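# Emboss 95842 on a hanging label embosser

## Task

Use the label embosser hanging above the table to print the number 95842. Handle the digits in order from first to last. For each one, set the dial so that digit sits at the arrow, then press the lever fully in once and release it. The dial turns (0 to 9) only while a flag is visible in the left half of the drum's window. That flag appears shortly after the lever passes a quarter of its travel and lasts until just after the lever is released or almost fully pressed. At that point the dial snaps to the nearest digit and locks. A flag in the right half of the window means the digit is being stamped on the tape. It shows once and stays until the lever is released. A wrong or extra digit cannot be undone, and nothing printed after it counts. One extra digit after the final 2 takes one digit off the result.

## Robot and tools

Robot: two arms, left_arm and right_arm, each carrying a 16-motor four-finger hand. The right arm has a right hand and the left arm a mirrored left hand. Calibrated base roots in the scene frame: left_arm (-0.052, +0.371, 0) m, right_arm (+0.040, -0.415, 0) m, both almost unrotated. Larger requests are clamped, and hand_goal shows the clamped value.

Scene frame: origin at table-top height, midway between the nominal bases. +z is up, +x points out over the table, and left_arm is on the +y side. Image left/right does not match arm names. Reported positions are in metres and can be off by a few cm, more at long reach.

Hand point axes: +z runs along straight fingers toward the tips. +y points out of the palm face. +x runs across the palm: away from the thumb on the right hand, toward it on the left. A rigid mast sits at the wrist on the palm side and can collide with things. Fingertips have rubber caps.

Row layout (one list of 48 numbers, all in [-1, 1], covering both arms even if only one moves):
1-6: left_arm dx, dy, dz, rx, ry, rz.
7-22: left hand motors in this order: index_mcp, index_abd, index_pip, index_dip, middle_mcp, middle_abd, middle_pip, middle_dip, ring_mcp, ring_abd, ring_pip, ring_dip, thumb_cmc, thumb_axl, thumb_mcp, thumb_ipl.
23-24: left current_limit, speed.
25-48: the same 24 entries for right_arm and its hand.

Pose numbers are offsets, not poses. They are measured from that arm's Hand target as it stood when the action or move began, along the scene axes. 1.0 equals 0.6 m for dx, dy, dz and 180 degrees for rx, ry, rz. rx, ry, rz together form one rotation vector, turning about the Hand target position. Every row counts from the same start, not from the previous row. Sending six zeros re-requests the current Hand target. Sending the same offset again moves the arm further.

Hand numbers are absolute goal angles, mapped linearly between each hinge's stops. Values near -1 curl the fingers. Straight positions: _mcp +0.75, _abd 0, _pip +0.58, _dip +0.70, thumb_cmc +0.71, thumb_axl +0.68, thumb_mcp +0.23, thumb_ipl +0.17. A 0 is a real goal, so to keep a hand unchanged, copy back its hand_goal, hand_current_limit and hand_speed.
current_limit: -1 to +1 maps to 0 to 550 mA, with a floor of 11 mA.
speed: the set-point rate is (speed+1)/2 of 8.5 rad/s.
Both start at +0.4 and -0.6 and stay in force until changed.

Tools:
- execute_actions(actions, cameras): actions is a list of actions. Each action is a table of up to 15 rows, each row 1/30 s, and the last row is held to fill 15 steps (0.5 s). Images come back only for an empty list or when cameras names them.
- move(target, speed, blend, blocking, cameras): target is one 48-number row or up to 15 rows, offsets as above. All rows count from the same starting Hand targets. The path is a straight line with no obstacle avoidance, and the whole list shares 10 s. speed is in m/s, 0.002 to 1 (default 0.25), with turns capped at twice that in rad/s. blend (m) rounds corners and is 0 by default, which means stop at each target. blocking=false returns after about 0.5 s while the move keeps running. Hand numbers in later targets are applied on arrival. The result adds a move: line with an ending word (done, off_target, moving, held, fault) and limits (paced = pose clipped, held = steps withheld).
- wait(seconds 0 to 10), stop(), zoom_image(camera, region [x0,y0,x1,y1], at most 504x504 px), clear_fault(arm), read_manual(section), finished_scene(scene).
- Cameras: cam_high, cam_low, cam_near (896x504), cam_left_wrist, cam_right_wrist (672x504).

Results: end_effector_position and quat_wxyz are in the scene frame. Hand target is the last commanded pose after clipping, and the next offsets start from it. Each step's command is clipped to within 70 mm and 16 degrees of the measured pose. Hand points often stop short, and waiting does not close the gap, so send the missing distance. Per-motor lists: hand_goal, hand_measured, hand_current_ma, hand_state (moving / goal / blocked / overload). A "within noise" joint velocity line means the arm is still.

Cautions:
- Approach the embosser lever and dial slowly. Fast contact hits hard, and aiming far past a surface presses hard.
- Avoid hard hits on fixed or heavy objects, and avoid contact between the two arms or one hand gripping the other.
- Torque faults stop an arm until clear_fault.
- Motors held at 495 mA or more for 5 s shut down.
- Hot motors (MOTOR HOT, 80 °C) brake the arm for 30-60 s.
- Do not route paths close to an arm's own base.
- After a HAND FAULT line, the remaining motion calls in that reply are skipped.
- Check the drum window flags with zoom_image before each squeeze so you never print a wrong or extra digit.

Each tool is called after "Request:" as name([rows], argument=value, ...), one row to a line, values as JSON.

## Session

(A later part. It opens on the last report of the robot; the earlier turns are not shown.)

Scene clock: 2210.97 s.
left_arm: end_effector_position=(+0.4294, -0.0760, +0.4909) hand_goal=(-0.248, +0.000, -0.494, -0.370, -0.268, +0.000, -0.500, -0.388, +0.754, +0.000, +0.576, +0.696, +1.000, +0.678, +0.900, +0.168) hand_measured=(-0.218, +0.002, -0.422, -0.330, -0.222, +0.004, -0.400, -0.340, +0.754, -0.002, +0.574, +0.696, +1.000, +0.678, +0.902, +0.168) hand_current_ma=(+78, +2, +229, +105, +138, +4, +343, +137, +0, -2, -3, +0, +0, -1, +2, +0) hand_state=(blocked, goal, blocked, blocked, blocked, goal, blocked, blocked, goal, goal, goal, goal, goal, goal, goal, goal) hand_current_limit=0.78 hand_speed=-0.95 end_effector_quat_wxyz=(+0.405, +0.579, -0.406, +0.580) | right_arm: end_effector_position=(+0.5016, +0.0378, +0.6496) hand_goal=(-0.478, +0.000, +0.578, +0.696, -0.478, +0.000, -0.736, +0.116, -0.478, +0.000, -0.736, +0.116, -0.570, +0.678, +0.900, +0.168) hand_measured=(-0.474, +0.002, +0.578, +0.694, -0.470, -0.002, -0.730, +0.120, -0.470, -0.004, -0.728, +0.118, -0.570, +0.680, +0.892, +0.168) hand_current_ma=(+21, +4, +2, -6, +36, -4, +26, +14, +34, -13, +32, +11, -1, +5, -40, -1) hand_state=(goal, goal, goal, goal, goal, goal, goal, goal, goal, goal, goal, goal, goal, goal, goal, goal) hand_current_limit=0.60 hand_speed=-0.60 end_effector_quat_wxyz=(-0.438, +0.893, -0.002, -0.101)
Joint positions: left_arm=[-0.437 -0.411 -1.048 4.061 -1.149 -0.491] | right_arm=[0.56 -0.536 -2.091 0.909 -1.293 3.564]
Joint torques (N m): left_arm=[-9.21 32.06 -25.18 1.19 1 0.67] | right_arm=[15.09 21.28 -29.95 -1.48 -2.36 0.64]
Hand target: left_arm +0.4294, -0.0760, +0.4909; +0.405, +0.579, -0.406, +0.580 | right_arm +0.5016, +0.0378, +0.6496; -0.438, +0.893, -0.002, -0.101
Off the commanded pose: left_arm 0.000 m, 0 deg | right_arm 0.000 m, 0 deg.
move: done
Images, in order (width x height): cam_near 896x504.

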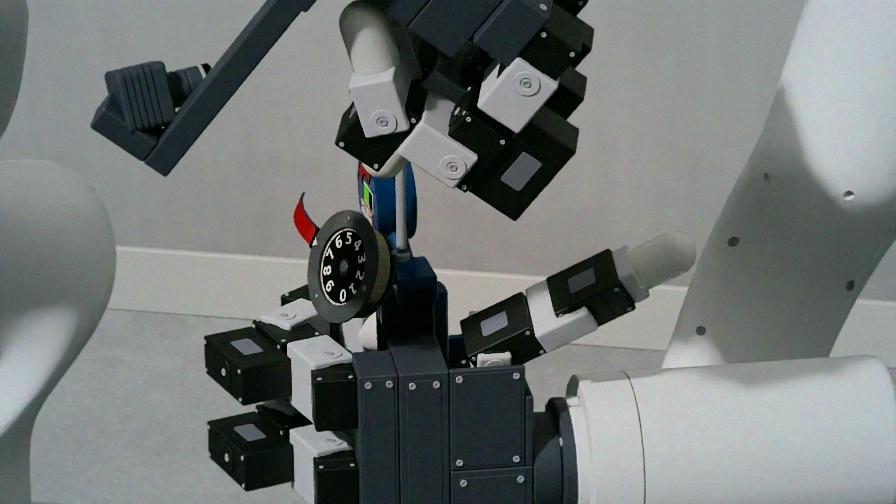

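Request:
move(target=[0,0,0,0,0,0,-0.232,0,-0.48,-0.355,-0.252,0,-0.485,-0.373,0.754,0,0.576,0.696,1.0,0.678,0.9,0.168,0.78,-0.95,0,0,0,0,0,0,-0.479,0,0.577,0.696,-0.479,0,-0.737,0.116,-0.479,0,-0.737,0.116,-0.571,0.678,0.9,0.168,0.6,-0.6], speed=0.05, cameras=["cam_near"])

Request:
zoom_image(camera="cam_near", region=[290, 145, 450, 325])

Scene clock: 2218.33 s.
left_arm: end_effector_position=(+0.4294, -0.0760, +0.4909) hand_goal=(-0.232, +0.000, -0.480, -0.354, -0.252, +0.000, -0.484, -0.372, +0.754, +0.000, +0.576, +0.696, +1.000, +0.678, +0.900, +0.168) hand_measured=(-0.210, -0.002, -0.422, -0.324, -0.212, +0.000, -0.400, -0.330, +0.754, -0.002, +0.574, +0.696, +1.000, +0.678, +0.902, +0.168) hand_current_ma=(+52, -1, +174, +71, +118, +0, +273, +112, +0, -2, -3, +0, +0, -1, +2, +0) hand_state=(blocked, goal, blocked, blocked, blocked, goal, blocked, blocked, goal, goal, goal, goal, goal, goal, goal, goal) hand_current_limit=0.78 hand_speed=-0.95 end_effector_quat_wxyz=(+0.405, +0.579, -0.406, +0.580) | right_arm: end_effector_position=(+0.5016, +0.0378, +0.6496) hand_goal=(-0.478, +0.000, +0.578, +0.696, -0.478, +0.000, -0.736, +0.116, -0.478, +0.000, -0.736, +0.116, -0.570, +0.678, +0.900, +0.168) hand_measured=(-0.474, +0.002, +0.578, +0.694, -0.470, -0.002, -0.730, +0.120, -0.470, -0.004, -0.728, +0.118, -0.570, +0.680, +0.892, +0.168) hand_current_ma=(+21, +4, +2, -6, +36, -4, +26, +14, +34, -13, +32, +11, -1, +5, -40, -1) hand_state=(goal, goal, goal, goal, goal, goal, goal, goal, goal, goal, goal, goal, goal, goal, goal, goal) hand_current_limit=0.60 hand_speed=-0.60 end_effector_quat_wxyz=(-0.438, +0.893, -0.002, -0.101)
Joint positions: left_arm=[-0.437 -0.411 -1.048 4.061 -1.149 -0.491] | right_arm=[0.56 -0.536 -2.091 0.909 -1.293 3.564]
Joint torques (N m): left_arm=[-9.2 32.46 -25.35 1.44 0.99 0.61] | right_arm=[14.64 19.83 -29.88 -1.24 -2.44 0.78]
Hand target: left_arm +0.4294, -0.0760, +0.4909; +0.405, +0.579, -0.406, +0.580 | right_arm +0.5016, +0.0378, +0.6496; -0.438, +0.893, -0.002, -0.101
Off the commanded pose: left_arm 0.000 m, 0 deg | right_arm 0.000 m, 0 deg.
move: done
Images, in order (width x height): cam_near 896x504.

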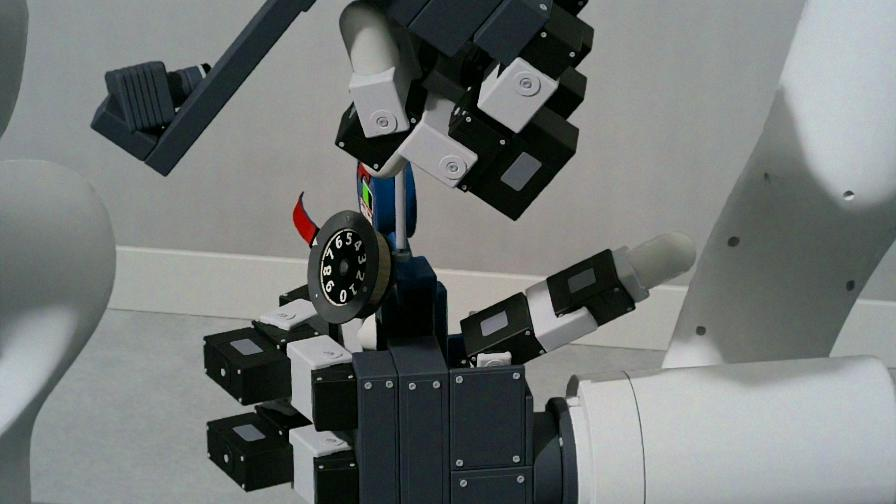

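Scaled by 2.800 from the camera's 896x504 image, which has a finer 1280x720 frame.

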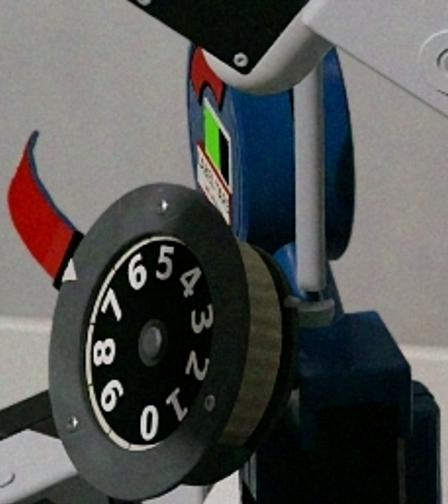

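Request:
move(target=[0,0,0,0,0,0,-0.308,0,-0.553,-0.428,-0.328,0,-0.563,-0.448,0.754,0,0.576,0.696,1.0,0.678,0.9,0.168,0.78,-0.95,0,0,0,0,0,0,-0.479,0,0.577,0.696,-0.479,0,-0.737,0.116,-0.479,0,-0.737,0.116,-0.571,0.678,0.9,0.168,0.6,-0.6], speed=0.05, cameras=[])

Request:
move(target=[0,0,0,0,0,0,-0.283,0,-0.53,-0.405,-0.303,0,-0.54,-0.425,0.754,0,0.576,0.696,1.0,0.678,0.9,0.168,0.78,-0.95,0,0,0,0,0,0,-0.479,0,0.577,0.696,-0.479,0,-0.737,0.116,-0.479,0,-0.737,0.116,-0.571,0.678,0.9,0.168,0.6,-0.6], speed=0.05, cameras=["cam_near"])

Request:
zoom_image(camera="cam_near", region=[290, 145, 450, 325])

Scene clock: 2224.97 s.
left_arm: end_effector_position=(+0.4294, -0.0760, +0.4909) hand_goal=(-0.308, +0.000, -0.552, -0.428, -0.328, +0.000, -0.562, -0.448, +0.754, +0.000, +0.576, +0.696, +1.000, +0.678, +0.900, +0.168) hand_measured=(-0.220, -0.002, -0.426, -0.330, -0.224, +0.000, -0.404, -0.342, +0.754, -0.002, +0.574, +0.696, +1.000, +0.678, +0.902, +0.168) hand_current_ma=(+320, -1, +464, +344, +391, +0, +490, +381, +0, -2, -3, +0, +0, -1, +2, +0) hand_state=(blocked, goal, blocked, blocked, blocked, goal, blocked, blocked, goal, goal, goal, goal, goal, goal, goal, goal) hand_current_limit=0.78 hand_speed=-0.95 end_effector_quat_wxyz=(+0.405, +0.579, -0.406, +0.580) | right_arm: end_effector_position=(+0.5016, +0.0378, +0.6496) hand_goal=(-0.478, +0.000, +0.578, +0.696, -0.478, +0.000, -0.736, +0.116, -0.478, +0.000, -0.736, +0.116, -0.570, +0.678, +0.900, +0.168) hand_measured=(-0.474, +0.002, +0.578, +0.694, -0.470, -0.002, -0.730, +0.120, -0.470, -0.004, -0.728, +0.118, -0.570, +0.680, +0.892, +0.168) hand_current_ma=(+21, +4, +2, -6, +36, -4, +26, +14, +34, -13, +32, +11, -1, +5, -40, -1) hand_state=(goal, goal, goal, goal, goal, goal, goal, goal, goal, goal, goal, goal, goal, goal, goal, goal) hand_current_limit=0.60 hand_speed=-0.60 end_effector_quat_wxyz=(-0.438, +0.893, -0.002, -0.101)
Joint positions: left_arm=[-0.437 -0.411 -1.048 4.061 -1.149 -0.491] | right_arm=[0.56 -0.536 -2.091 0.909 -1.293 3.564]
Joint torques (N m): left_arm=[-8.81 32.12 -25.02 1.3 0.96 0.64] | right_arm=[14.1 20.32 -29.77 -1.15 -2.61 0.68]
Hand target: left_arm +0.4294, -0.0760, +0.4909; +0.405, +0.579, -0.406, +0.580 | right_arm +0.5016, +0.0378, +0.6496; -0.438, +0.893, -0.002, -0.101
Off the commanded pose: left_arm 0.000 m, 0 deg | right_arm 0.000 m, 0 deg.
move: done
No camera images: "cameras" was empty.

Scene clock: 2225.47 s.
left_arm: end_effector_position=(+0.4294, -0.0760, +0.4909) hand_goal=(-0.282, +0.000, -0.530, -0.404, -0.302, +0.000, -0.540, -0.424, +0.754, +0.000, +0.576, +0.696, +1.000, +0.678, +0.900, +0.168) hand_measured=(-0.220, -0.002, -0.426, -0.330, -0.224, +0.000, -0.404, -0.342, +0.754, -0.002, +0.574, +0.696, +1.000, +0.678, +0.902, +0.168) hand_current_ma=(+204, -1, +362, +240, +269, +0, +489, +274, +0, -2, -3, +0, +0, -1, +2, +0) hand_state=(blocked, goal, blocked, blocked, blocked, goal, blocked, blocked, goal, goal, goal, goal, goal, goal, goal, goal) hand_current_limit=0.78 hand_speed=-0.95 end_effector_quat_wxyz=(+0.405, +0.579, -0.406, +0.580) | right_arm: end_effector_position=(+0.5016, +0.0378, +0.6496) hand_goal=(-0.478, +0.000, +0.578, +0.696, -0.478, +0.000, -0.736, +0.116, -0.478, +0.000, -0.736, +0.116, -0.570, +0.678, +0.900, +0.168) hand_measured=(-0.474, +0.002, +0.578, +0.694, -0.470, -0.002, -0.730, +0.120, -0.470, -0.004, -0.728, +0.118, -0.570, +0.680, +0.892, +0.168) hand_current_ma=(+21, +4, +2, -6, +36, -4, +26, +14, +34, -13, +32, +11, -1, +5, -40, -1) hand_state=(goal, goal, goal, goal, goal, goal, goal, goal, goal, goal, goal, goal, goal, goal, goal, goal) hand_current_limit=0.60 hand_speed=-0.60 end_effector_quat_wxyz=(-0.438, +0.893, -0.002, -0.101)
Joint positions: left_arm=[-0.437 -0.411 -1.048 4.061 -1.149 -0.491] | right_arm=[0.56 -0.536 -2.091 0.909 -1.293 3.564]
Joint torques (N m): left_arm=[-8.19 31.9 -25.13 1.33 1.03 0.64] | right_arm=[16.19 20.68 -30.18 -1.62 -2.35 0.74]
Hand target: left_arm +0.4294, -0.0760, +0.4909; +0.405, +0.579, -0.406, +0.580 | right_arm +0.5016, +0.0378, +0.6496; -0.438, +0.893, -0.002, -0.101
Off the commanded pose: left_arm 0.000 m, 0 deg | right_arm 0.000 m, 0 deg.
move: done
Images, in order (width x height): cam_near 896x504.

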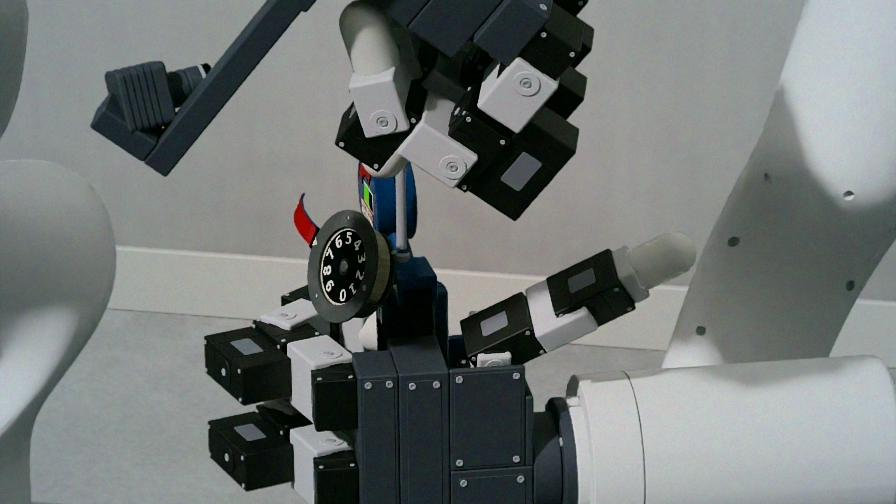

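Scaled by 2.800 from the camera's 896x504 image, which has a finer 1280x720 frame.

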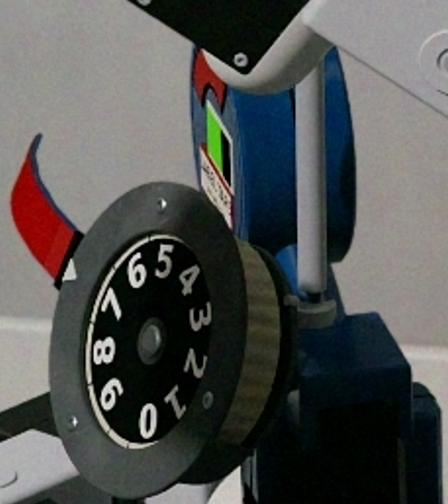

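Request:
move([
  [0,0,0,0,0,0,-0.283,0,-0.53,-0.405,-0.303,0,-0.54,-0.425,0.754,0,0.576,0.696,1.0,0.678,0.9,0.168,0.78,-0.95,-0.0062,0.0108,-0.0485,0,0,0,-0.479,0,0.577,0.696,-0.479,0,-0.737,0.116,-0.479,0,-0.737,0.116,-0.571,0.678,0.9,0.168,0.6,-0.6],
  [0,0,0,0,0,0,-0.283,0,-0.53,-0.405,-0.303,0,-0.54,-0.425,0.754,0,0.576,0.696,1.0,0.678,0.9,0.168,0.78,-0.95,-0.007,0.0057,-0.055,0,0,0,-0.479,0,0.577,0.696,-0.479,0,-0.737,0.116,-0.479,0,-0.737,0.116,-0.571,0.678,0.9,0.168,0.6,-0.6],
], speed=[0.04, 0.01], blend=0.001, cameras=["cam_near"])

Request:
zoom_image(camera="cam_near", region=[290, 145, 450, 325])

Scene clock: 2236.40 s.
left_arm: end_effector_position=(+0.4294, -0.0760, +0.4909) hand_goal=(-0.282, +0.000, -0.530, -0.404, -0.302, +0.000, -0.540, -0.424, +0.754, +0.000, +0.576, +0.696, +1.000, +0.678, +0.900, +0.168) hand_measured=(-0.220, -0.002, -0.426, -0.330, -0.228, +0.000, -0.404, -0.342, +0.754, -0.002, +0.574, +0.696, +1.000, +0.678, +0.902, +0.168) hand_current_ma=(+204, -1, +362, +240, +253, +0, +489, +274, +0, -2, -3, +0, +0, -1, +2, +0) hand_state=(blocked, goal, blocked, blocked, blocked, goal, blocked, blocked, goal, goal, goal, goal, goal, goal, goal, goal) hand_current_limit=0.78 hand_speed=-0.95 end_effector_quat_wxyz=(+0.405, +0.579, -0.406, +0.580) | right_arm: end_effector_position=(+0.4973, +0.0412, +0.6167) hand_goal=(-0.478, +0.000, +0.578, +0.696, -0.478, +0.000, -0.736, +0.116, -0.478, +0.000, -0.736, +0.116, -0.570, +0.678, +0.900, +0.168) hand_measured=(-0.478, +0.000, +0.578, +0.694, -0.470, -0.002, -0.730, +0.120, -0.470, -0.004, -0.728, +0.118, -0.570, +0.680, +0.892, +0.168) hand_current_ma=(+1, +3, -2, -6, +36, -4, +26, +14, +34, -13, +31, +11, -1, +5, -40, -1) hand_state=(goal, goal, goal, goal, goal, goal, goal, goal, goal, goal, goal, goal, goal, goal, goal, goal) hand_current_limit=0.60 hand_speed=-0.60 end_effector_quat_wxyz=(-0.438, +0.893, -0.002, -0.101)
Joint positions: left_arm=[-0.437 -0.411 -1.048 4.061 -1.149 -0.491] | right_arm=[0.568 -0.497 -1.959 0.931 -1.229 3.491]
Joint torques (N m): left_arm=[-9.34 32.16 -25.14 1.23 1.04 0.64] | right_arm=[-16.22 36.97 -17.39 3.74 2.77 -0.91]
Hand target: left_arm +0.4294, -0.0760, +0.4909; +0.405, +0.579, -0.406, +0.580 | right_arm +0.4974, +0.0412, +0.6166; -0.438, +0.893, -0.002, -0.101
Off the commanded pose: left_arm 0.000 m, 0 deg | right_arm 0.000 m, 0 deg.
move: done
Images, in order (width x height): cam_near 896x504.

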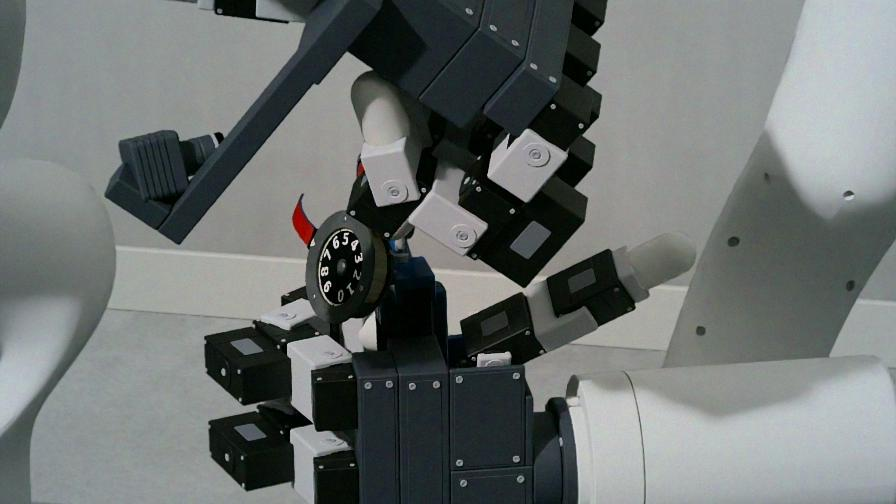

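Scaled by 2.800 from the camera's 896x504 image, which has a finer 1280x720 frame.

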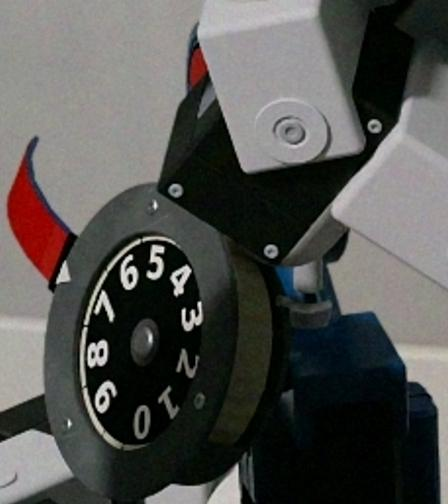

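Request:
move([
  [0,0,0,0,0,0,-0.283,0,-0.53,-0.405,-0.303,0,-0.54,-0.425,0.754,0,0.576,0.696,1.0,0.678,0.9,0.168,0.78,-0.95,-0.0067,-0.0077,0.0017,0,0,0,-0.479,0,0.577,0.696,-0.479,0,-0.737,0.116,-0.479,0,-0.737,0.116,-0.571,0.678,0.9,0.168,0.6,-0.6],
  [0,0,0,0,0,0,-0.283,0,-0.53,-0.405,-0.303,0,-0.54,-0.425,0.754,0,0.576,0.696,1.0,0.678,0.9,0.168,0.78,-0.95,-0.0143,-0.0163,0.0008,0,0,0,-0.479,0,0.577,0.696,-0.479,0,-0.737,0.116,-0.479,0,-0.737,0.116,-0.571,0.678,0.9,0.168,0.6,-0.6],
], speed=[0.015, 0.015], blend=0.001, cameras=["cam_near"])

Request:
zoom_image(camera="cam_near", region=[290, 145, 450, 325])

Scene clock: 2244.10 s.
left_arm: end_effector_position=(+0.4294, -0.0760, +0.4909) hand_goal=(-0.282, +0.000, -0.530, -0.404, -0.302, +0.000, -0.540, -0.424, +0.754, +0.000, +0.576, +0.696, +1.000, +0.678, +0.900, +0.168) hand_measured=(-0.220, -0.002, -0.426, -0.332, -0.232, +0.000, -0.404, -0.342, +0.754, -0.002, +0.574, +0.696, +1.000, +0.678, +0.902, +0.168) hand_current_ma=(+204, -1, +362, +229, +240, +0, +489, +274, +0, -2, -3, +0, +0, -1, +2, +0) hand_state=(blocked, goal, blocked, blocked, blocked, goal, blocked, blocked, goal, goal, goal, goal, goal, goal, goal, goal) hand_current_limit=0.78 hand_speed=-0.95 end_effector_quat_wxyz=(+0.405, +0.579, -0.406, +0.580) | right_arm: end_effector_position=(+0.4888, +0.0315, +0.6171) hand_goal=(-0.478, +0.000, +0.578, +0.696, -0.478, +0.000, -0.736, +0.116, -0.478, +0.000, -0.736, +0.116, -0.570, +0.678, +0.900, +0.168) hand_measured=(-0.474, +0.004, +0.578, +0.694, -0.470, -0.002, -0.730, +0.120, -0.470, -0.004, -0.728, +0.118, -0.570, +0.680, +0.892, +0.168) hand_current_ma=(+21, +16, +2, -6, +36, -4, +26, +14, +34, -13, +31, +11, -1, +5, -40, -1) hand_state=(goal, goal, goal, goal, goal, goal, goal, goal, goal, goal, goal, goal, goal, goal, goal, goal) hand_current_limit=0.60 hand_speed=-0.60 end_effector_quat_wxyz=(-0.438, +0.893, -0.002, -0.101)
Joint positions: left_arm=[-0.437 -0.411 -1.048 4.061 -1.149 -0.491] | right_arm=[0.562 -0.456 -1.903 0.936 -1.225 3.474]
Joint torques (N m): left_arm=[-9.48 31.71 -25.07 1.23 0.96 0.6] | right_arm=[-16.72 39.45 -17.86 3.35 2.97 -0.9]
Hand target: left_arm +0.4294, -0.0760, +0.4909; +0.405, +0.579, -0.406, +0.580 | right_arm +0.4888, +0.0314, +0.6171; -0.438, +0.893, -0.002, -0.101
Off the commanded pose: left_arm 0.000 m, 0 deg | right_arm 0.000 m, 0 deg.
move: done
Images, in order (width x height): cam_near 896x504.

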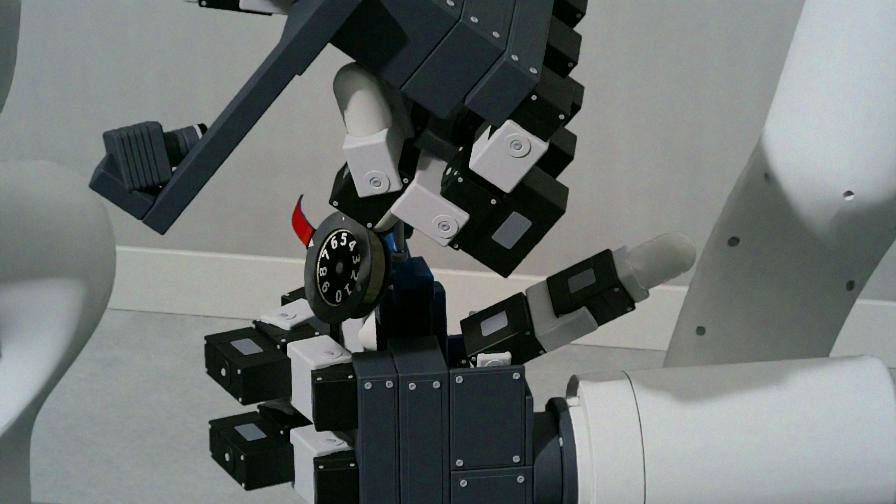

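Scaled by 2.800 from the camera's 896x504 image, which has a finer 1280x720 frame.

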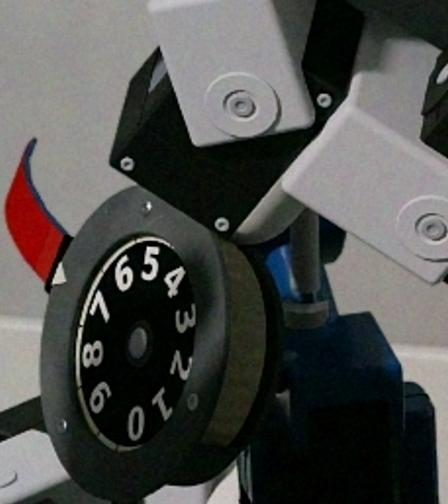

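Request:
move([
  [0,0,0,0,0,0,-0.283,0,-0.53,-0.405,-0.303,0,-0.54,-0.425,0.754,0,0.576,0.696,1.0,0.678,0.9,0.168,0.78,-0.95,-0.0032,0.0038,0.0105,0,0,0,-0.479,0,0.577,0.696,-0.479,0,-0.737,0.116,-0.479,0,-0.737,0.116,-0.571,0.678,0.9,0.168,0.6,-0.6],
  [0,0,0,0,0,0,-0.283,0,-0.53,-0.405,-0.303,0,-0.54,-0.425,0.754,0,0.576,0.696,1.0,0.678,0.9,0.168,0.78,-0.95,0.019,0.0168,0.0085,0,0,0,-0.479,0,0.577,0.696,-0.479,0,-0.737,0.116,-0.479,0,-0.737,0.116,-0.571,0.678,0.9,0.168,0.6,-0.6],
  [0,0,0,0,0,0,-0.283,0,-0.53,-0.405,-0.303,0,-0.54,-0.425,0.754,0,0.576,0.696,1.0,0.678,0.9,0.168,0.78,-0.95,0.018,0.0118,-0.0015,0,0,0,-0.479,0,0.577,0.696,-0.479,0,-0.737,0.116,-0.479,0,-0.737,0.116,-0.571,0.678,0.9,0.168,0.6,-0.6],
  [0,0,0,0,0,0,-0.283,0,-0.53,-0.405,-0.303,0,-0.54,-0.425,0.754,0,0.576,0.696,1.0,0.678,0.9,0.168,0.78,-0.95,0.0087,0.0048,-0.0002,0,0,0,-0.479,0,0.577,0.696,-0.479,0,-0.737,0.116,-0.479,0,-0.737,0.116,-0.571,0.678,0.9,0.168,0.6,-0.6],
  [0,0,0,0,0,0,-0.283,0,-0.53,-0.405,-0.303,0,-0.54,-0.425,0.754,0,0.576,0.696,1.0,0.678,0.9,0.168,0.78,-0.95,0.001,-0.0042,-0.0007,0,0,0,-0.479,0,0.577,0.696,-0.479,0,-0.737,0.116,-0.479,0,-0.737,0.116,-0.571,0.678,0.9,0.168,0.6,-0.6],
], speed=[0.03, 0.03, 0.015, 0.015, 0.015], blend=0.001, cameras=["cam_near"])

Request:
zoom_image(camera="cam_near", region=[290, 145, 450, 325])

Scene clock: 2258.70 s.
left_arm: end_effector_position=(+0.4294, -0.0760, +0.4909) hand_goal=(-0.282, +0.000, -0.530, -0.404, -0.302, +0.000, -0.540, -0.424, +0.754, +0.000, +0.576, +0.696, +1.000, +0.678, +0.900, +0.168) hand_measured=(-0.220, -0.002, -0.426, -0.338, -0.238, +0.000, -0.404, -0.342, +0.754, -0.002, +0.574, +0.696, +1.000, +0.678, +0.902, +0.168) hand_current_ma=(+204, -1, +362, +203, +210, +0, +490, +274, +0, -2, -3, +0, +0, -1, +2, +0) hand_state=(blocked, goal, blocked, blocked, blocked, goal, blocked, blocked, goal, goal, goal, goal, goal, goal, goal, goal) hand_current_limit=0.78 hand_speed=-0.95 end_effector_quat_wxyz=(+0.405, +0.579, -0.406, +0.580) | right_arm: end_effector_position=(+0.4894, +0.0289, +0.6167) hand_goal=(-0.478, +0.000, +0.578, +0.696, -0.478, +0.000, -0.736, +0.116, -0.478, +0.000, -0.736, +0.116, -0.570, +0.678, +0.900, +0.168) hand_measured=(-0.474, +0.000, +0.578, +0.694, -0.470, -0.002, -0.730, +0.120, -0.470, -0.004, -0.728, +0.118, -0.570, +0.680, +0.892, +0.168) hand_current_ma=(+17, +3, +0, -5, +36, -4, +26, +14, +34, -13, +31, +11, -1, +5, -40, -1) hand_state=(goal, goal, goal, goal, goal, goal, goal, goal, goal, goal, goal, goal, goal, goal, goal, goal) hand_current_limit=0.60 hand_speed=-0.60 end_effector_quat_wxyz=(-0.438, +0.893, -0.002, -0.101)
Joint positions: left_arm=[-0.437 -0.411 -1.048 4.061 -1.149 -0.491] | right_arm=[0.558 -0.453 -1.898 0.937 -1.227 3.47]
Joint torques (N m): left_arm=[-9.02 31.97 -24.92 1.2 0.97 0.61] | right_arm=[-16.74 38.45 -17.09 3.07 2.95 -0.94]
Hand target: left_arm +0.4294, -0.0760, +0.4909; +0.405, +0.579, -0.406, +0.580 | right_arm +0.4894, +0.0289, +0.6167; -0.438, +0.893, -0.002, -0.101
Off the commanded pose: left_arm 0.000 m, 0 deg | right_arm 0.000 m, 0 deg.
move: done
Images, in order (width x height): cam_near 896x504.

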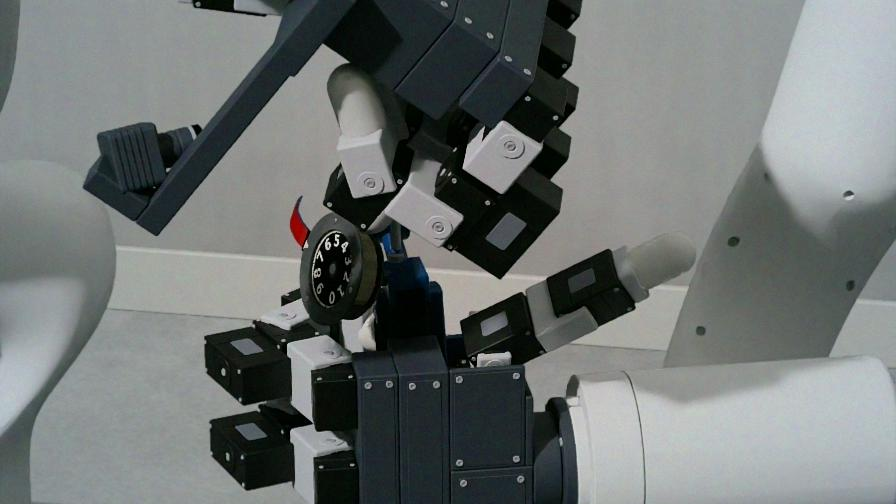

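Scaled by 2.800 from the camera's 896x504 image, which has a finer 1280x720 frame.

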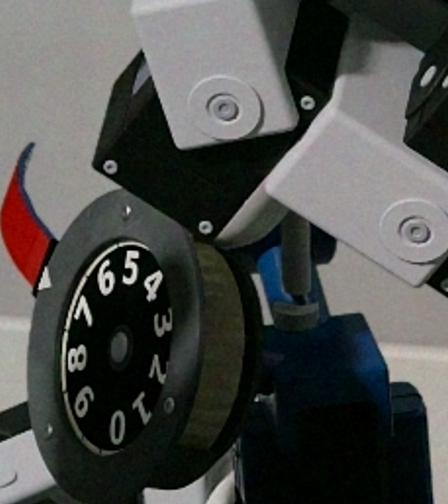

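Request:
move(target=[0,0,0,0,0,0,-0.283,0,-0.53,-0.405,-0.303,0,-0.54,-0.425,0.754,0,0.576,0.696,1.0,0.678,0.9,0.168,0.78,-0.95,0.002,0.002,0.05,0,0,0,-0.479,0,0.577,0.696,-0.479,0,-0.737,0.116,-0.479,0,-0.737,0.116,-0.571,0.678,0.9,0.168,0.6,-0.6], speed=0.05, cameras=["cam_near","cam_left_wrist","cam_high"])

Request:
zoom_image(camera="cam_near", region=[320, 140, 440, 260])

Scene clock: 2270.23 s.
left_arm: end_effector_position=(+0.4294, -0.0760, +0.4909) hand_goal=(-0.282, +0.000, -0.530, -0.404, -0.302, +0.000, -0.540, -0.424, +0.754, +0.000, +0.576, +0.696, +1.000, +0.678, +0.900, +0.168) hand_measured=(-0.220, -0.002, -0.426, -0.338, -0.238, +0.000, -0.404, -0.342, +0.754, -0.002, +0.574, +0.696, +1.000, +0.678, +0.902, +0.168) hand_current_ma=(+204, -1, +362, +203, +210, +0, +490, +274, +0, -2, -3, +0, +0, -1, +2, +0) hand_state=(blocked, goal, blocked, blocked, blocked, goal, blocked, blocked, goal, goal, goal, goal, goal, goal, goal, goal) hand_current_limit=0.78 hand_speed=-0.95 end_effector_quat_wxyz=(+0.405, +0.579, -0.406, +0.580) | right_arm: end_effector_position=(+0.4906, +0.0301, +0.6467) hand_goal=(-0.478, +0.000, +0.578, +0.696, -0.478, +0.000, -0.736, +0.116, -0.478, +0.000, -0.736, +0.116, -0.570, +0.678, +0.900, +0.168) hand_measured=(-0.474, +0.000, +0.578, +0.694, -0.470, -0.002, -0.730, +0.120, -0.470, -0.004, -0.728, +0.118, -0.570, +0.680, +0.892, +0.168) hand_current_ma=(+18, +3, +0, -5, +36, -4, +26, +14, +34, -13, +31, +11, -1, +5, -40, -1) hand_state=(goal, goal, goal, goal, goal, goal, goal, goal, goal, goal, goal, goal, goal, goal, goal, goal) hand_current_limit=0.60 hand_speed=-0.60 end_effector_quat_wxyz=(-0.438, +0.893, -0.002, -0.101)
Joint positions: left_arm=[-0.437 -0.411 -1.048 4.061 -1.149 -0.491] | right_arm=[0.559 -0.484 -2.011 0.916 -1.275 3.539]
Joint torques (N m): left_arm=[-8.56 32.21 -24.97 1.05 0.98 0.66] | right_arm=[17.7 18.18 -30.18 -1.73 -2.46 0.86]
Hand target: left_arm +0.4294, -0.0760, +0.4909; +0.405, +0.579, -0.406, +0.580 | right_arm +0.4906, +0.0301, +0.6467; -0.438, +0.893, -0.002, -0.101
Off the commanded pose: left_arm 0.000 m, 0 deg | right_arm 0.000 m, 0 deg.
move: done
Images, in order (width x height): cam_high 896x504, cam_near 896x504, cam_left_wrist 672x504.

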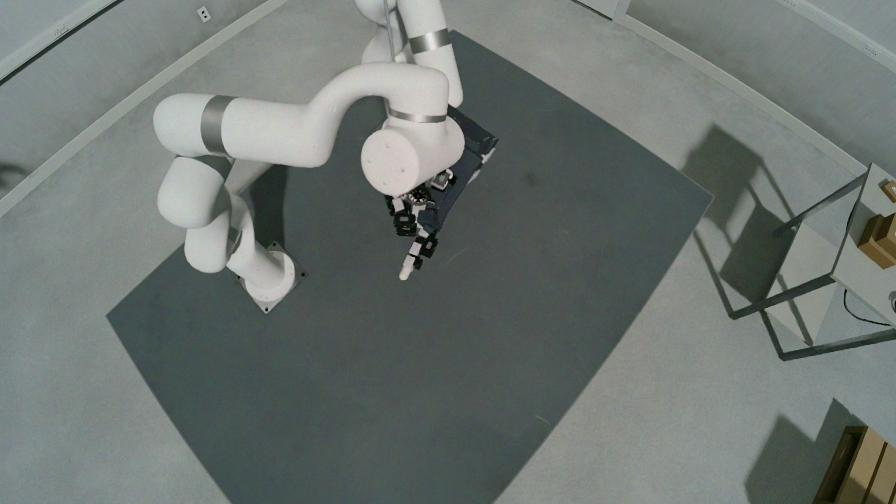

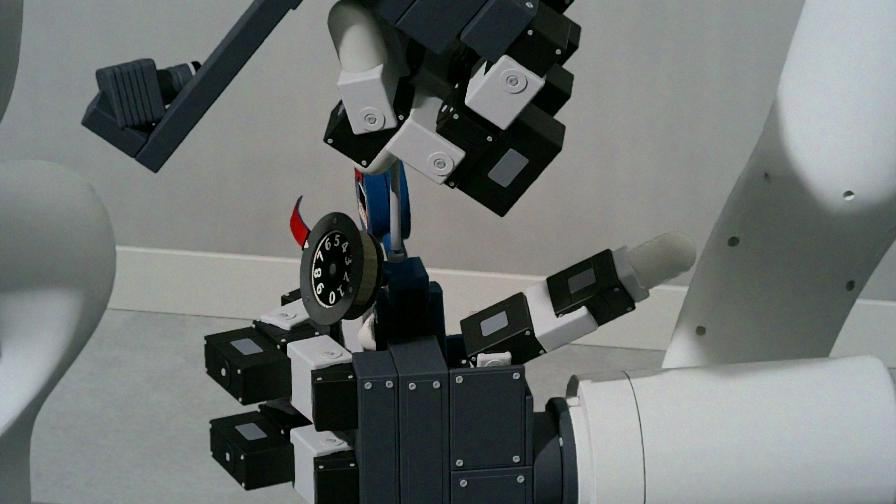

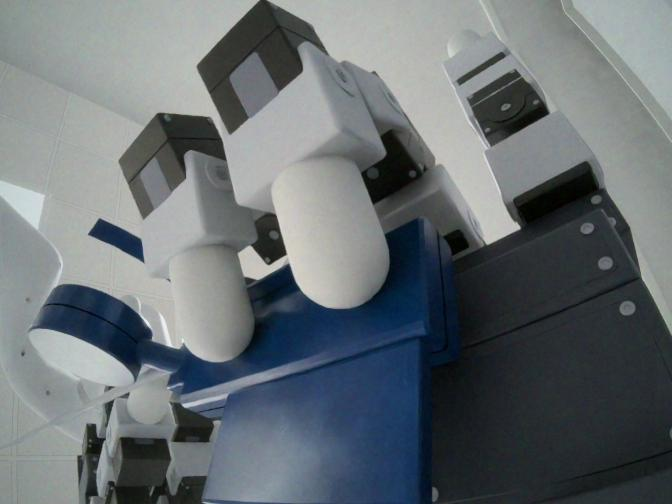

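Scaled by 4.200 from the camera's 896x504 image, which has a finer 1280x720 frame.

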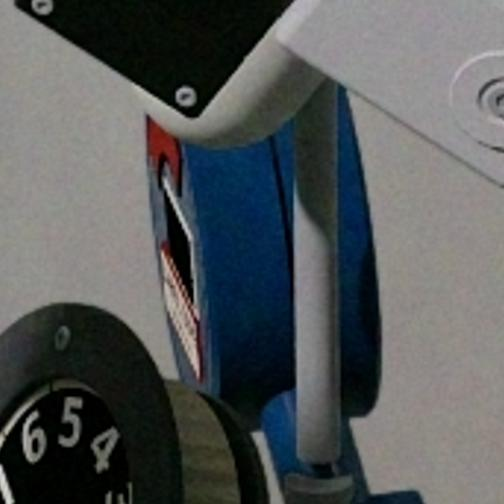

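Request:
zoom_image(camera="cam_near", region=[280, 180, 330, 260])

Scaled by 6.300 from the camera's 896x504 image, which has a finer 1280x720 frame.

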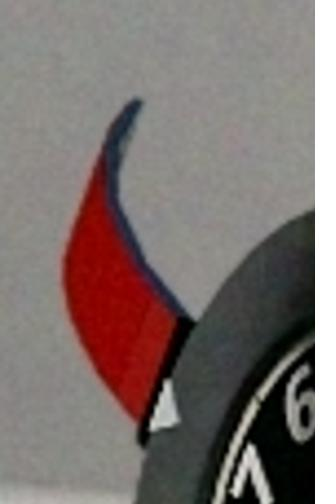

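Request:
move(target=[0,0,0,0,0,0,-0.255,0,-0.50,-0.375,-0.275,0,-0.505,-0.395,0.754,0,0.576,0.696,1.0,0.678,0.9,0.168,0.78,-0.95,0,0,0,0,0,0,-0.479,0,0.577,0.696,-0.479,0,-0.737,0.116,-0.479,0,-0.737,0.116,-0.571,0.678,0.9,0.168,0.6,-0.6], speed=0.05, cameras=["cam_near"])

Request:
zoom_image(camera="cam_near", region=[320, 140, 440, 260])

Scene clock: 2278.20 s.
left_arm: end_effector_position=(+0.4294, -0.0760, +0.4909) hand_goal=(-0.254, +0.000, -0.500, -0.374, -0.274, +0.000, -0.504, -0.394, +0.754, +0.000, +0.576, +0.696, +1.000, +0.678, +0.900, +0.168) hand_measured=(-0.216, -0.002, -0.426, -0.338, -0.236, +0.000, -0.404, -0.340, +0.754, -0.002, +0.574, +0.696, +1.000, +0.678, +0.902, +0.168) hand_current_ma=(+105, -1, +232, +92, +105, +0, +350, +159, +0, -2, -3, +0, +0, -1, +2, +0) hand_state=(blocked, goal, blocked, blocked, blocked, goal, blocked, blocked, goal, goal, goal, goal, goal, goal, goal, goal) hand_current_limit=0.78 hand_speed=-0.95 end_effector_quat_wxyz=(+0.405, +0.579, -0.406, +0.580) | right_arm: end_effector_position=(+0.4906, +0.0301, +0.6467) hand_goal=(-0.478, +0.000, +0.578, +0.696, -0.478, +0.000, -0.736, +0.116, -0.478, +0.000, -0.736, +0.116, -0.570, +0.678, +0.900, +0.168) hand_measured=(-0.474, +0.000, +0.578, +0.694, -0.470, -0.002, -0.730, +0.120, -0.470, -0.004, -0.728, +0.118, -0.570, +0.680, +0.892, +0.168) hand_current_ma=(+18, +3, +0, -5, +36, -4, +26, +14, +34, -13, +31, +11, -1, +5, -40, -1) hand_state=(goal, goal, goal, goal, goal, goal, goal, goal, goal, goal, goal, goal, goal, goal, goal, goal) hand_current_limit=0.60 hand_speed=-0.60 end_effector_quat_wxyz=(-0.438, +0.893, -0.002, -0.101)
Joint positions: left_arm=[-0.437 -0.411 -1.048 4.061 -1.149 -0.491] | right_arm=[0.559 -0.484 -2.011 0.916 -1.275 3.539]
Joint torques (N m): left_arm=[-9.06 32.34 -24.96 1.13 0.97 0.53] | right_arm=[16.38 19.09 -31.07 -1.53 -2.28 0.73]
Hand target: left_arm +0.4294, -0.0760, +0.4909; +0.405, +0.579, -0.406, +0.580 | right_arm +0.4906, +0.0301, +0.6467; -0.438, +0.893, -0.002, -0.101
Off the commanded pose: left_arm 0.000 m, 0 deg | right_arm 0.000 m, 0 deg.
move: done
Images, in order (width x height): cam_near 896x504.

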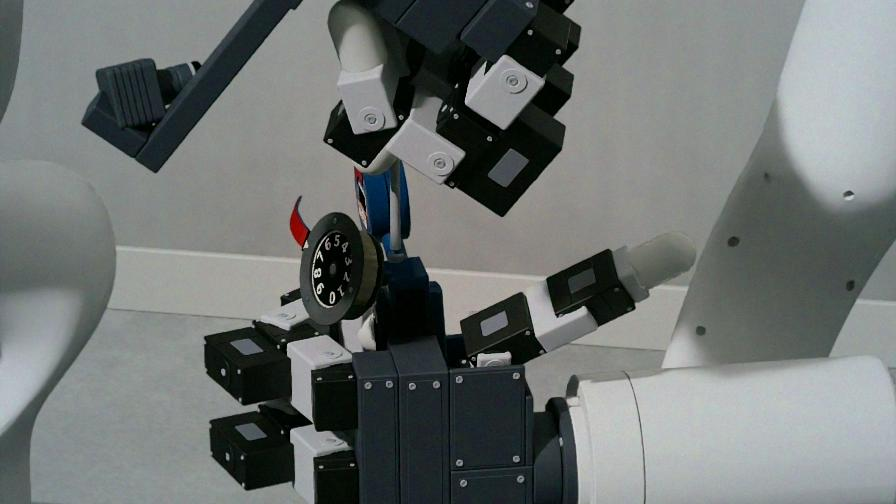

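Scaled by 4.200 from the camera's 896x504 image, which has a finer 1280x720 frame.

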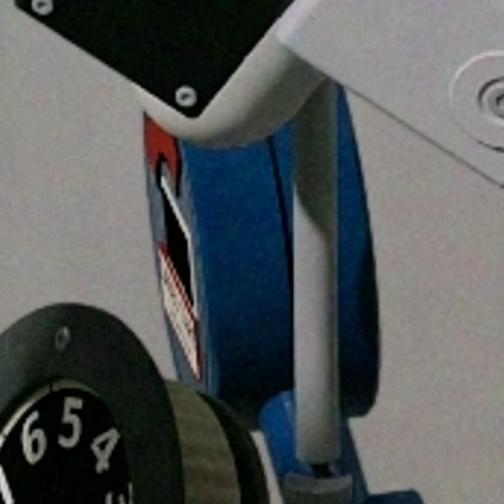

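Request:
move(target=[0,0,0,0,0,0,-0.235,0,-0.48,-0.36,-0.255,0,-0.485,-0.378,0.754,0,0.576,0.696,1.0,0.678,0.9,0.168,0.78,-0.95,0,0,0,0,0,0,-0.479,0,0.577,0.696,-0.479,0,-0.737,0.116,-0.479,0,-0.737,0.116,-0.571,0.678,0.9,0.168,0.6,-0.6], speed=0.05, cameras=["cam_near"])

Request:
zoom_image(camera="cam_near", region=[320, 140, 440, 260])

Scene clock: 2282.23 s.
left_arm: end_effector_position=(+0.4294, -0.0760, +0.4909) hand_goal=(-0.234, +0.000, -0.480, -0.360, -0.254, +0.000, -0.484, -0.378, +0.754, +0.000, +0.576, +0.696, +1.000, +0.678, +0.900, +0.168) hand_measured=(-0.204, -0.002, -0.426, -0.334, -0.220, -0.004, -0.404, -0.332, +0.754, -0.002, +0.574, +0.696, +1.000, +0.678, +0.902, +0.168) hand_current_ma=(+77, -2, +153, +58, +90, -5, +263, +129, +0, -2, -3, +0, +0, -1, +2, +0) hand_state=(blocked, goal, blocked, blocked, blocked, goal, blocked, blocked, goal, goal, goal, goal, goal, goal, goal, goal) hand_current_limit=0.78 hand_speed=-0.95 end_effector_quat_wxyz=(+0.405, +0.579, -0.406, +0.580) | right_arm: end_effector_position=(+0.4906, +0.0301, +0.6467) hand_goal=(-0.478, +0.000, +0.578, +0.696, -0.478, +0.000, -0.736, +0.116, -0.478, +0.000, -0.736, +0.116, -0.570, +0.678, +0.900, +0.168) hand_measured=(-0.474, +0.000, +0.578, +0.694, -0.470, -0.002, -0.730, +0.120, -0.470, -0.004, -0.728, +0.118, -0.570, +0.680, +0.892, +0.168) hand_current_ma=(+18, +3, +0, -5, +36, -4, +26, +14, +34, -13, +31, +11, -1, +5, -40, -1) hand_state=(goal, goal, goal, goal, goal, goal, goal, goal, goal, goal, goal, goal, goal, goal, goal, goal) hand_current_limit=0.60 hand_speed=-0.60 end_effector_quat_wxyz=(-0.438, +0.893, -0.002, -0.101)
Joint positions: left_arm=[-0.437 -0.411 -1.048 4.061 -1.149 -0.491] | right_arm=[0.559 -0.484 -2.011 0.916 -1.275 3.539]
Joint torques (N m): left_arm=[-9.03 31.68 -24.68 1.13 0.97 0.51] | right_arm=[17.82 19.45 -31.62 -1.87 -2.37 0.79]
Hand target: left_arm +0.4294, -0.0760, +0.4909; +0.405, +0.579, -0.406, +0.580 | right_arm +0.4906, +0.0301, +0.6467; -0.438, +0.893, -0.002, -0.101
Off the commanded pose: left_arm 0.000 m, 0 deg | right_arm 0.000 m, 0 deg.
move: done
Images, in order (width x height): cam_near 896x504.

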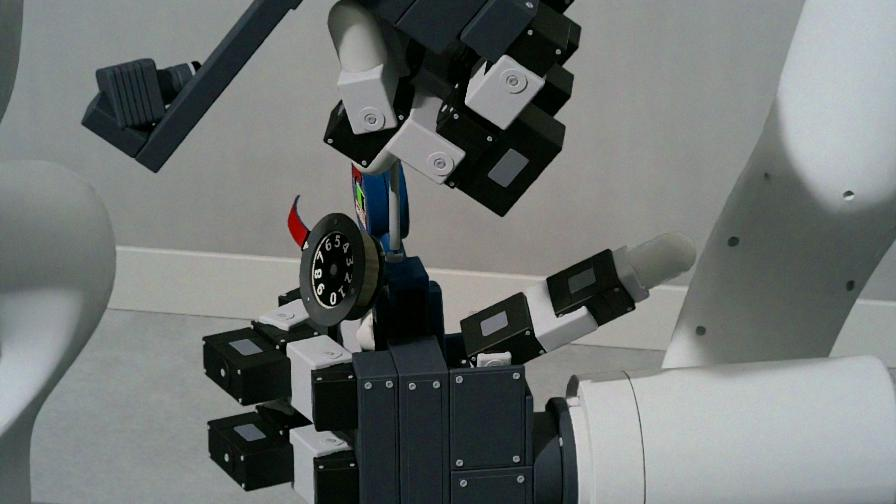

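Scaled by 4.200 from the camera's 896x504 image, which has a finer 1280x720 frame.

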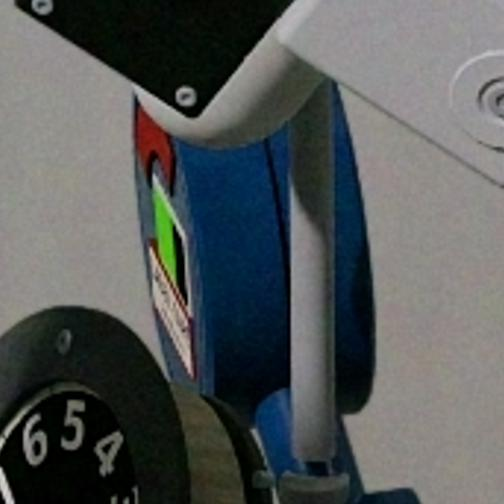

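Request:
zoom_image(camera="cam_near", region=[280, 165, 440, 325])

Scaled by 3.150 from the camera's 896x504 image, which has a finer 1280x720 frame.

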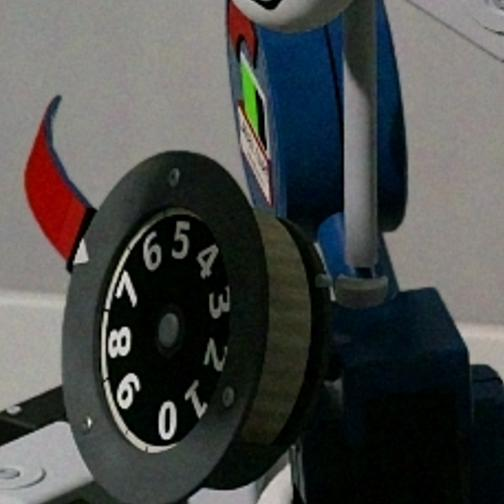

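Request:
move([
  [0,0,0,0,0,0,-0.235,0,-0.48,-0.36,-0.255,0,-0.485,-0.378,0.754,0,0.576,0.696,1.0,0.678,0.9,0.168,0.78,-0.95,0.0203,0.0165,-0.038,0,0,0,-0.479,0,0.577,0.696,-0.479,0,-0.737,0.116,-0.479,0,-0.737,0.116,-0.571,0.678,0.9,0.168,0.6,-0.6],
  [0,0,0,0,0,0,-0.235,0,-0.48,-0.36,-0.255,0,-0.485,-0.378,0.754,0,0.576,0.696,1.0,0.678,0.9,0.168,0.78,-0.95,0.019,0.0117,-0.0517,0,0,0,-0.479,0,0.577,0.696,-0.479,0,-0.737,0.116,-0.479,0,-0.737,0.116,-0.571,0.678,0.9,0.168,0.6,-0.6],
  [0,0,0,0,0,0,-0.235,0,-0.48,-0.36,-0.255,0,-0.485,-0.378,0.754,0,0.576,0.696,1.0,0.678,0.9,0.168,0.78,-0.95,0.009,0.0055,-0.05,0,0,0,-0.479,0,0.577,0.696,-0.479,0,-0.737,0.116,-0.479,0,-0.737,0.116,-0.571,0.678,0.9,0.168,0.6,-0.6],
  [0,0,0,0,0,0,-0.235,0,-0.48,-0.36,-0.255,0,-0.485,-0.378,0.754,0,0.576,0.696,1.0,0.678,0.9,0.168,0.78,-0.95,0.0005,-0.0027,-0.0502,0,0,0,-0.479,0,0.577,0.696,-0.479,0,-0.737,0.116,-0.479,0,-0.737,0.116,-0.571,0.678,0.9,0.168,0.6,-0.6],
  [0,0,0,0,0,0,-0.235,0,-0.48,-0.36,-0.255,0,-0.485,-0.378,0.754,0,0.576,0.696,1.0,0.678,0.9,0.168,0.78,-0.95,-0.003,0.002,-0.0382,0,0,0,-0.479,0,0.577,0.696,-0.479,0,-0.737,0.116,-0.479,0,-0.737,0.116,-0.571,0.678,0.9,0.168,0.6,-0.6],
  [0,0,0,0,0,0,-0.235,0,-0.48,-0.36,-0.255,0,-0.485,-0.378,0.754,0,0.576,0.696,1.0,0.678,0.9,0.168,0.78,-0.95,0.0073,0.0065,0,0,0,0,-0.479,0,0.577,0.696,-0.479,0,-0.737,0.116,-0.479,0,-0.737,0.116,-0.571,0.678,0.9,0.168,0.6,-0.6],
], speed=[0.04, 0.015, 0.015, 0.015, 0.03, 0.05], blend=0.001, cameras=["cam_near"])

Request:
zoom_image(camera="cam_near", region=[280, 165, 440, 325])

Scene clock: 2302.53 s.
left_arm: end_effector_position=(+0.4294, -0.0760, +0.4909) hand_goal=(-0.234, +0.000, -0.480, -0.360, -0.254, +0.000, -0.484, -0.378, +0.754, +0.000, +0.576, +0.696, +1.000, +0.678, +0.900, +0.168) hand_measured=(-0.202, -0.002, -0.426, -0.334, -0.220, -0.004, -0.404, -0.326, +0.754, -0.002, +0.574, +0.696, +1.000, +0.678, +0.902, +0.168) hand_current_ma=(+87, -2, +153, +58, +90, -5, +263, +152, +0, -2, -3, +0, +0, -1, +2, +0) hand_state=(blocked, goal, blocked, blocked, blocked, goal, blocked, blocked, goal, goal, goal, goal, goal, goal, goal, goal) hand_current_limit=0.78 hand_speed=-0.95 end_effector_quat_wxyz=(+0.405, +0.579, -0.406, +0.580) | right_arm: end_effector_position=(+0.4949, +0.0340, +0.6467) hand_goal=(-0.478, +0.000, +0.578, +0.696, -0.478, +0.000, -0.736, +0.116, -0.478, +0.000, -0.736, +0.116, -0.570, +0.678, +0.900, +0.168) hand_measured=(-0.474, -0.002, +0.578, +0.694, -0.470, -0.002, -0.730, +0.120, -0.470, -0.004, -0.728, +0.118, -0.570, +0.680, +0.892, +0.168) hand_current_ma=(+17, -4, +0, -5, +36, -4, +26, +14, +34, -13, +31, +11, -1, +5, -40, -1) hand_state=(goal, goal, goal, goal, goal, goal, goal, goal, goal, goal, goal, goal, goal, goal, goal, goal) hand_current_limit=0.60 hand_speed=-0.60 end_effector_quat_wxyz=(-0.438, +0.893, -0.002, -0.101)
Joint positions: left_arm=[-0.437 -0.411 -1.048 4.061 -1.149 -0.491] | right_arm=[0.56 -0.505 -2.04 0.913 -1.279 3.547]
Joint torques (N m): left_arm=[-8.45 31.46 -24.49 1.05 1 0.55] | right_arm=[-13.92 20.33 -30.35 -1.46 -2.35 1.05]
Hand target: left_arm +0.4294, -0.0760, +0.4909; +0.405, +0.579, -0.406, +0.580 | right_arm +0.4950, +0.0340, +0.6467; -0.438, +0.893, -0.002, -0.101
Off the commanded pose: left_arm 0.000 m, 0 deg | right_arm 0.000 m, 0 deg.
move: done
Images, in order (width x height): cam_near 896x504.

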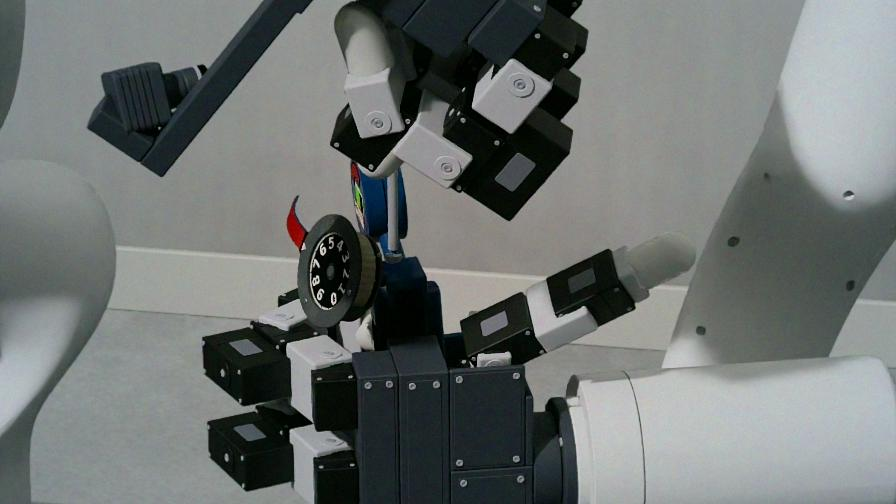

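Scaled by 3.150 from the camera's 896x504 image, which has a finer 1280x720 frame.

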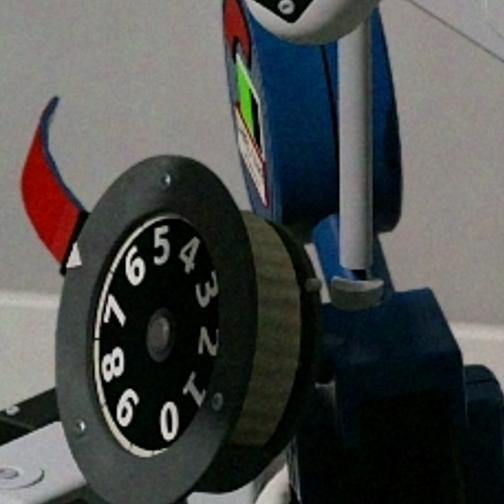

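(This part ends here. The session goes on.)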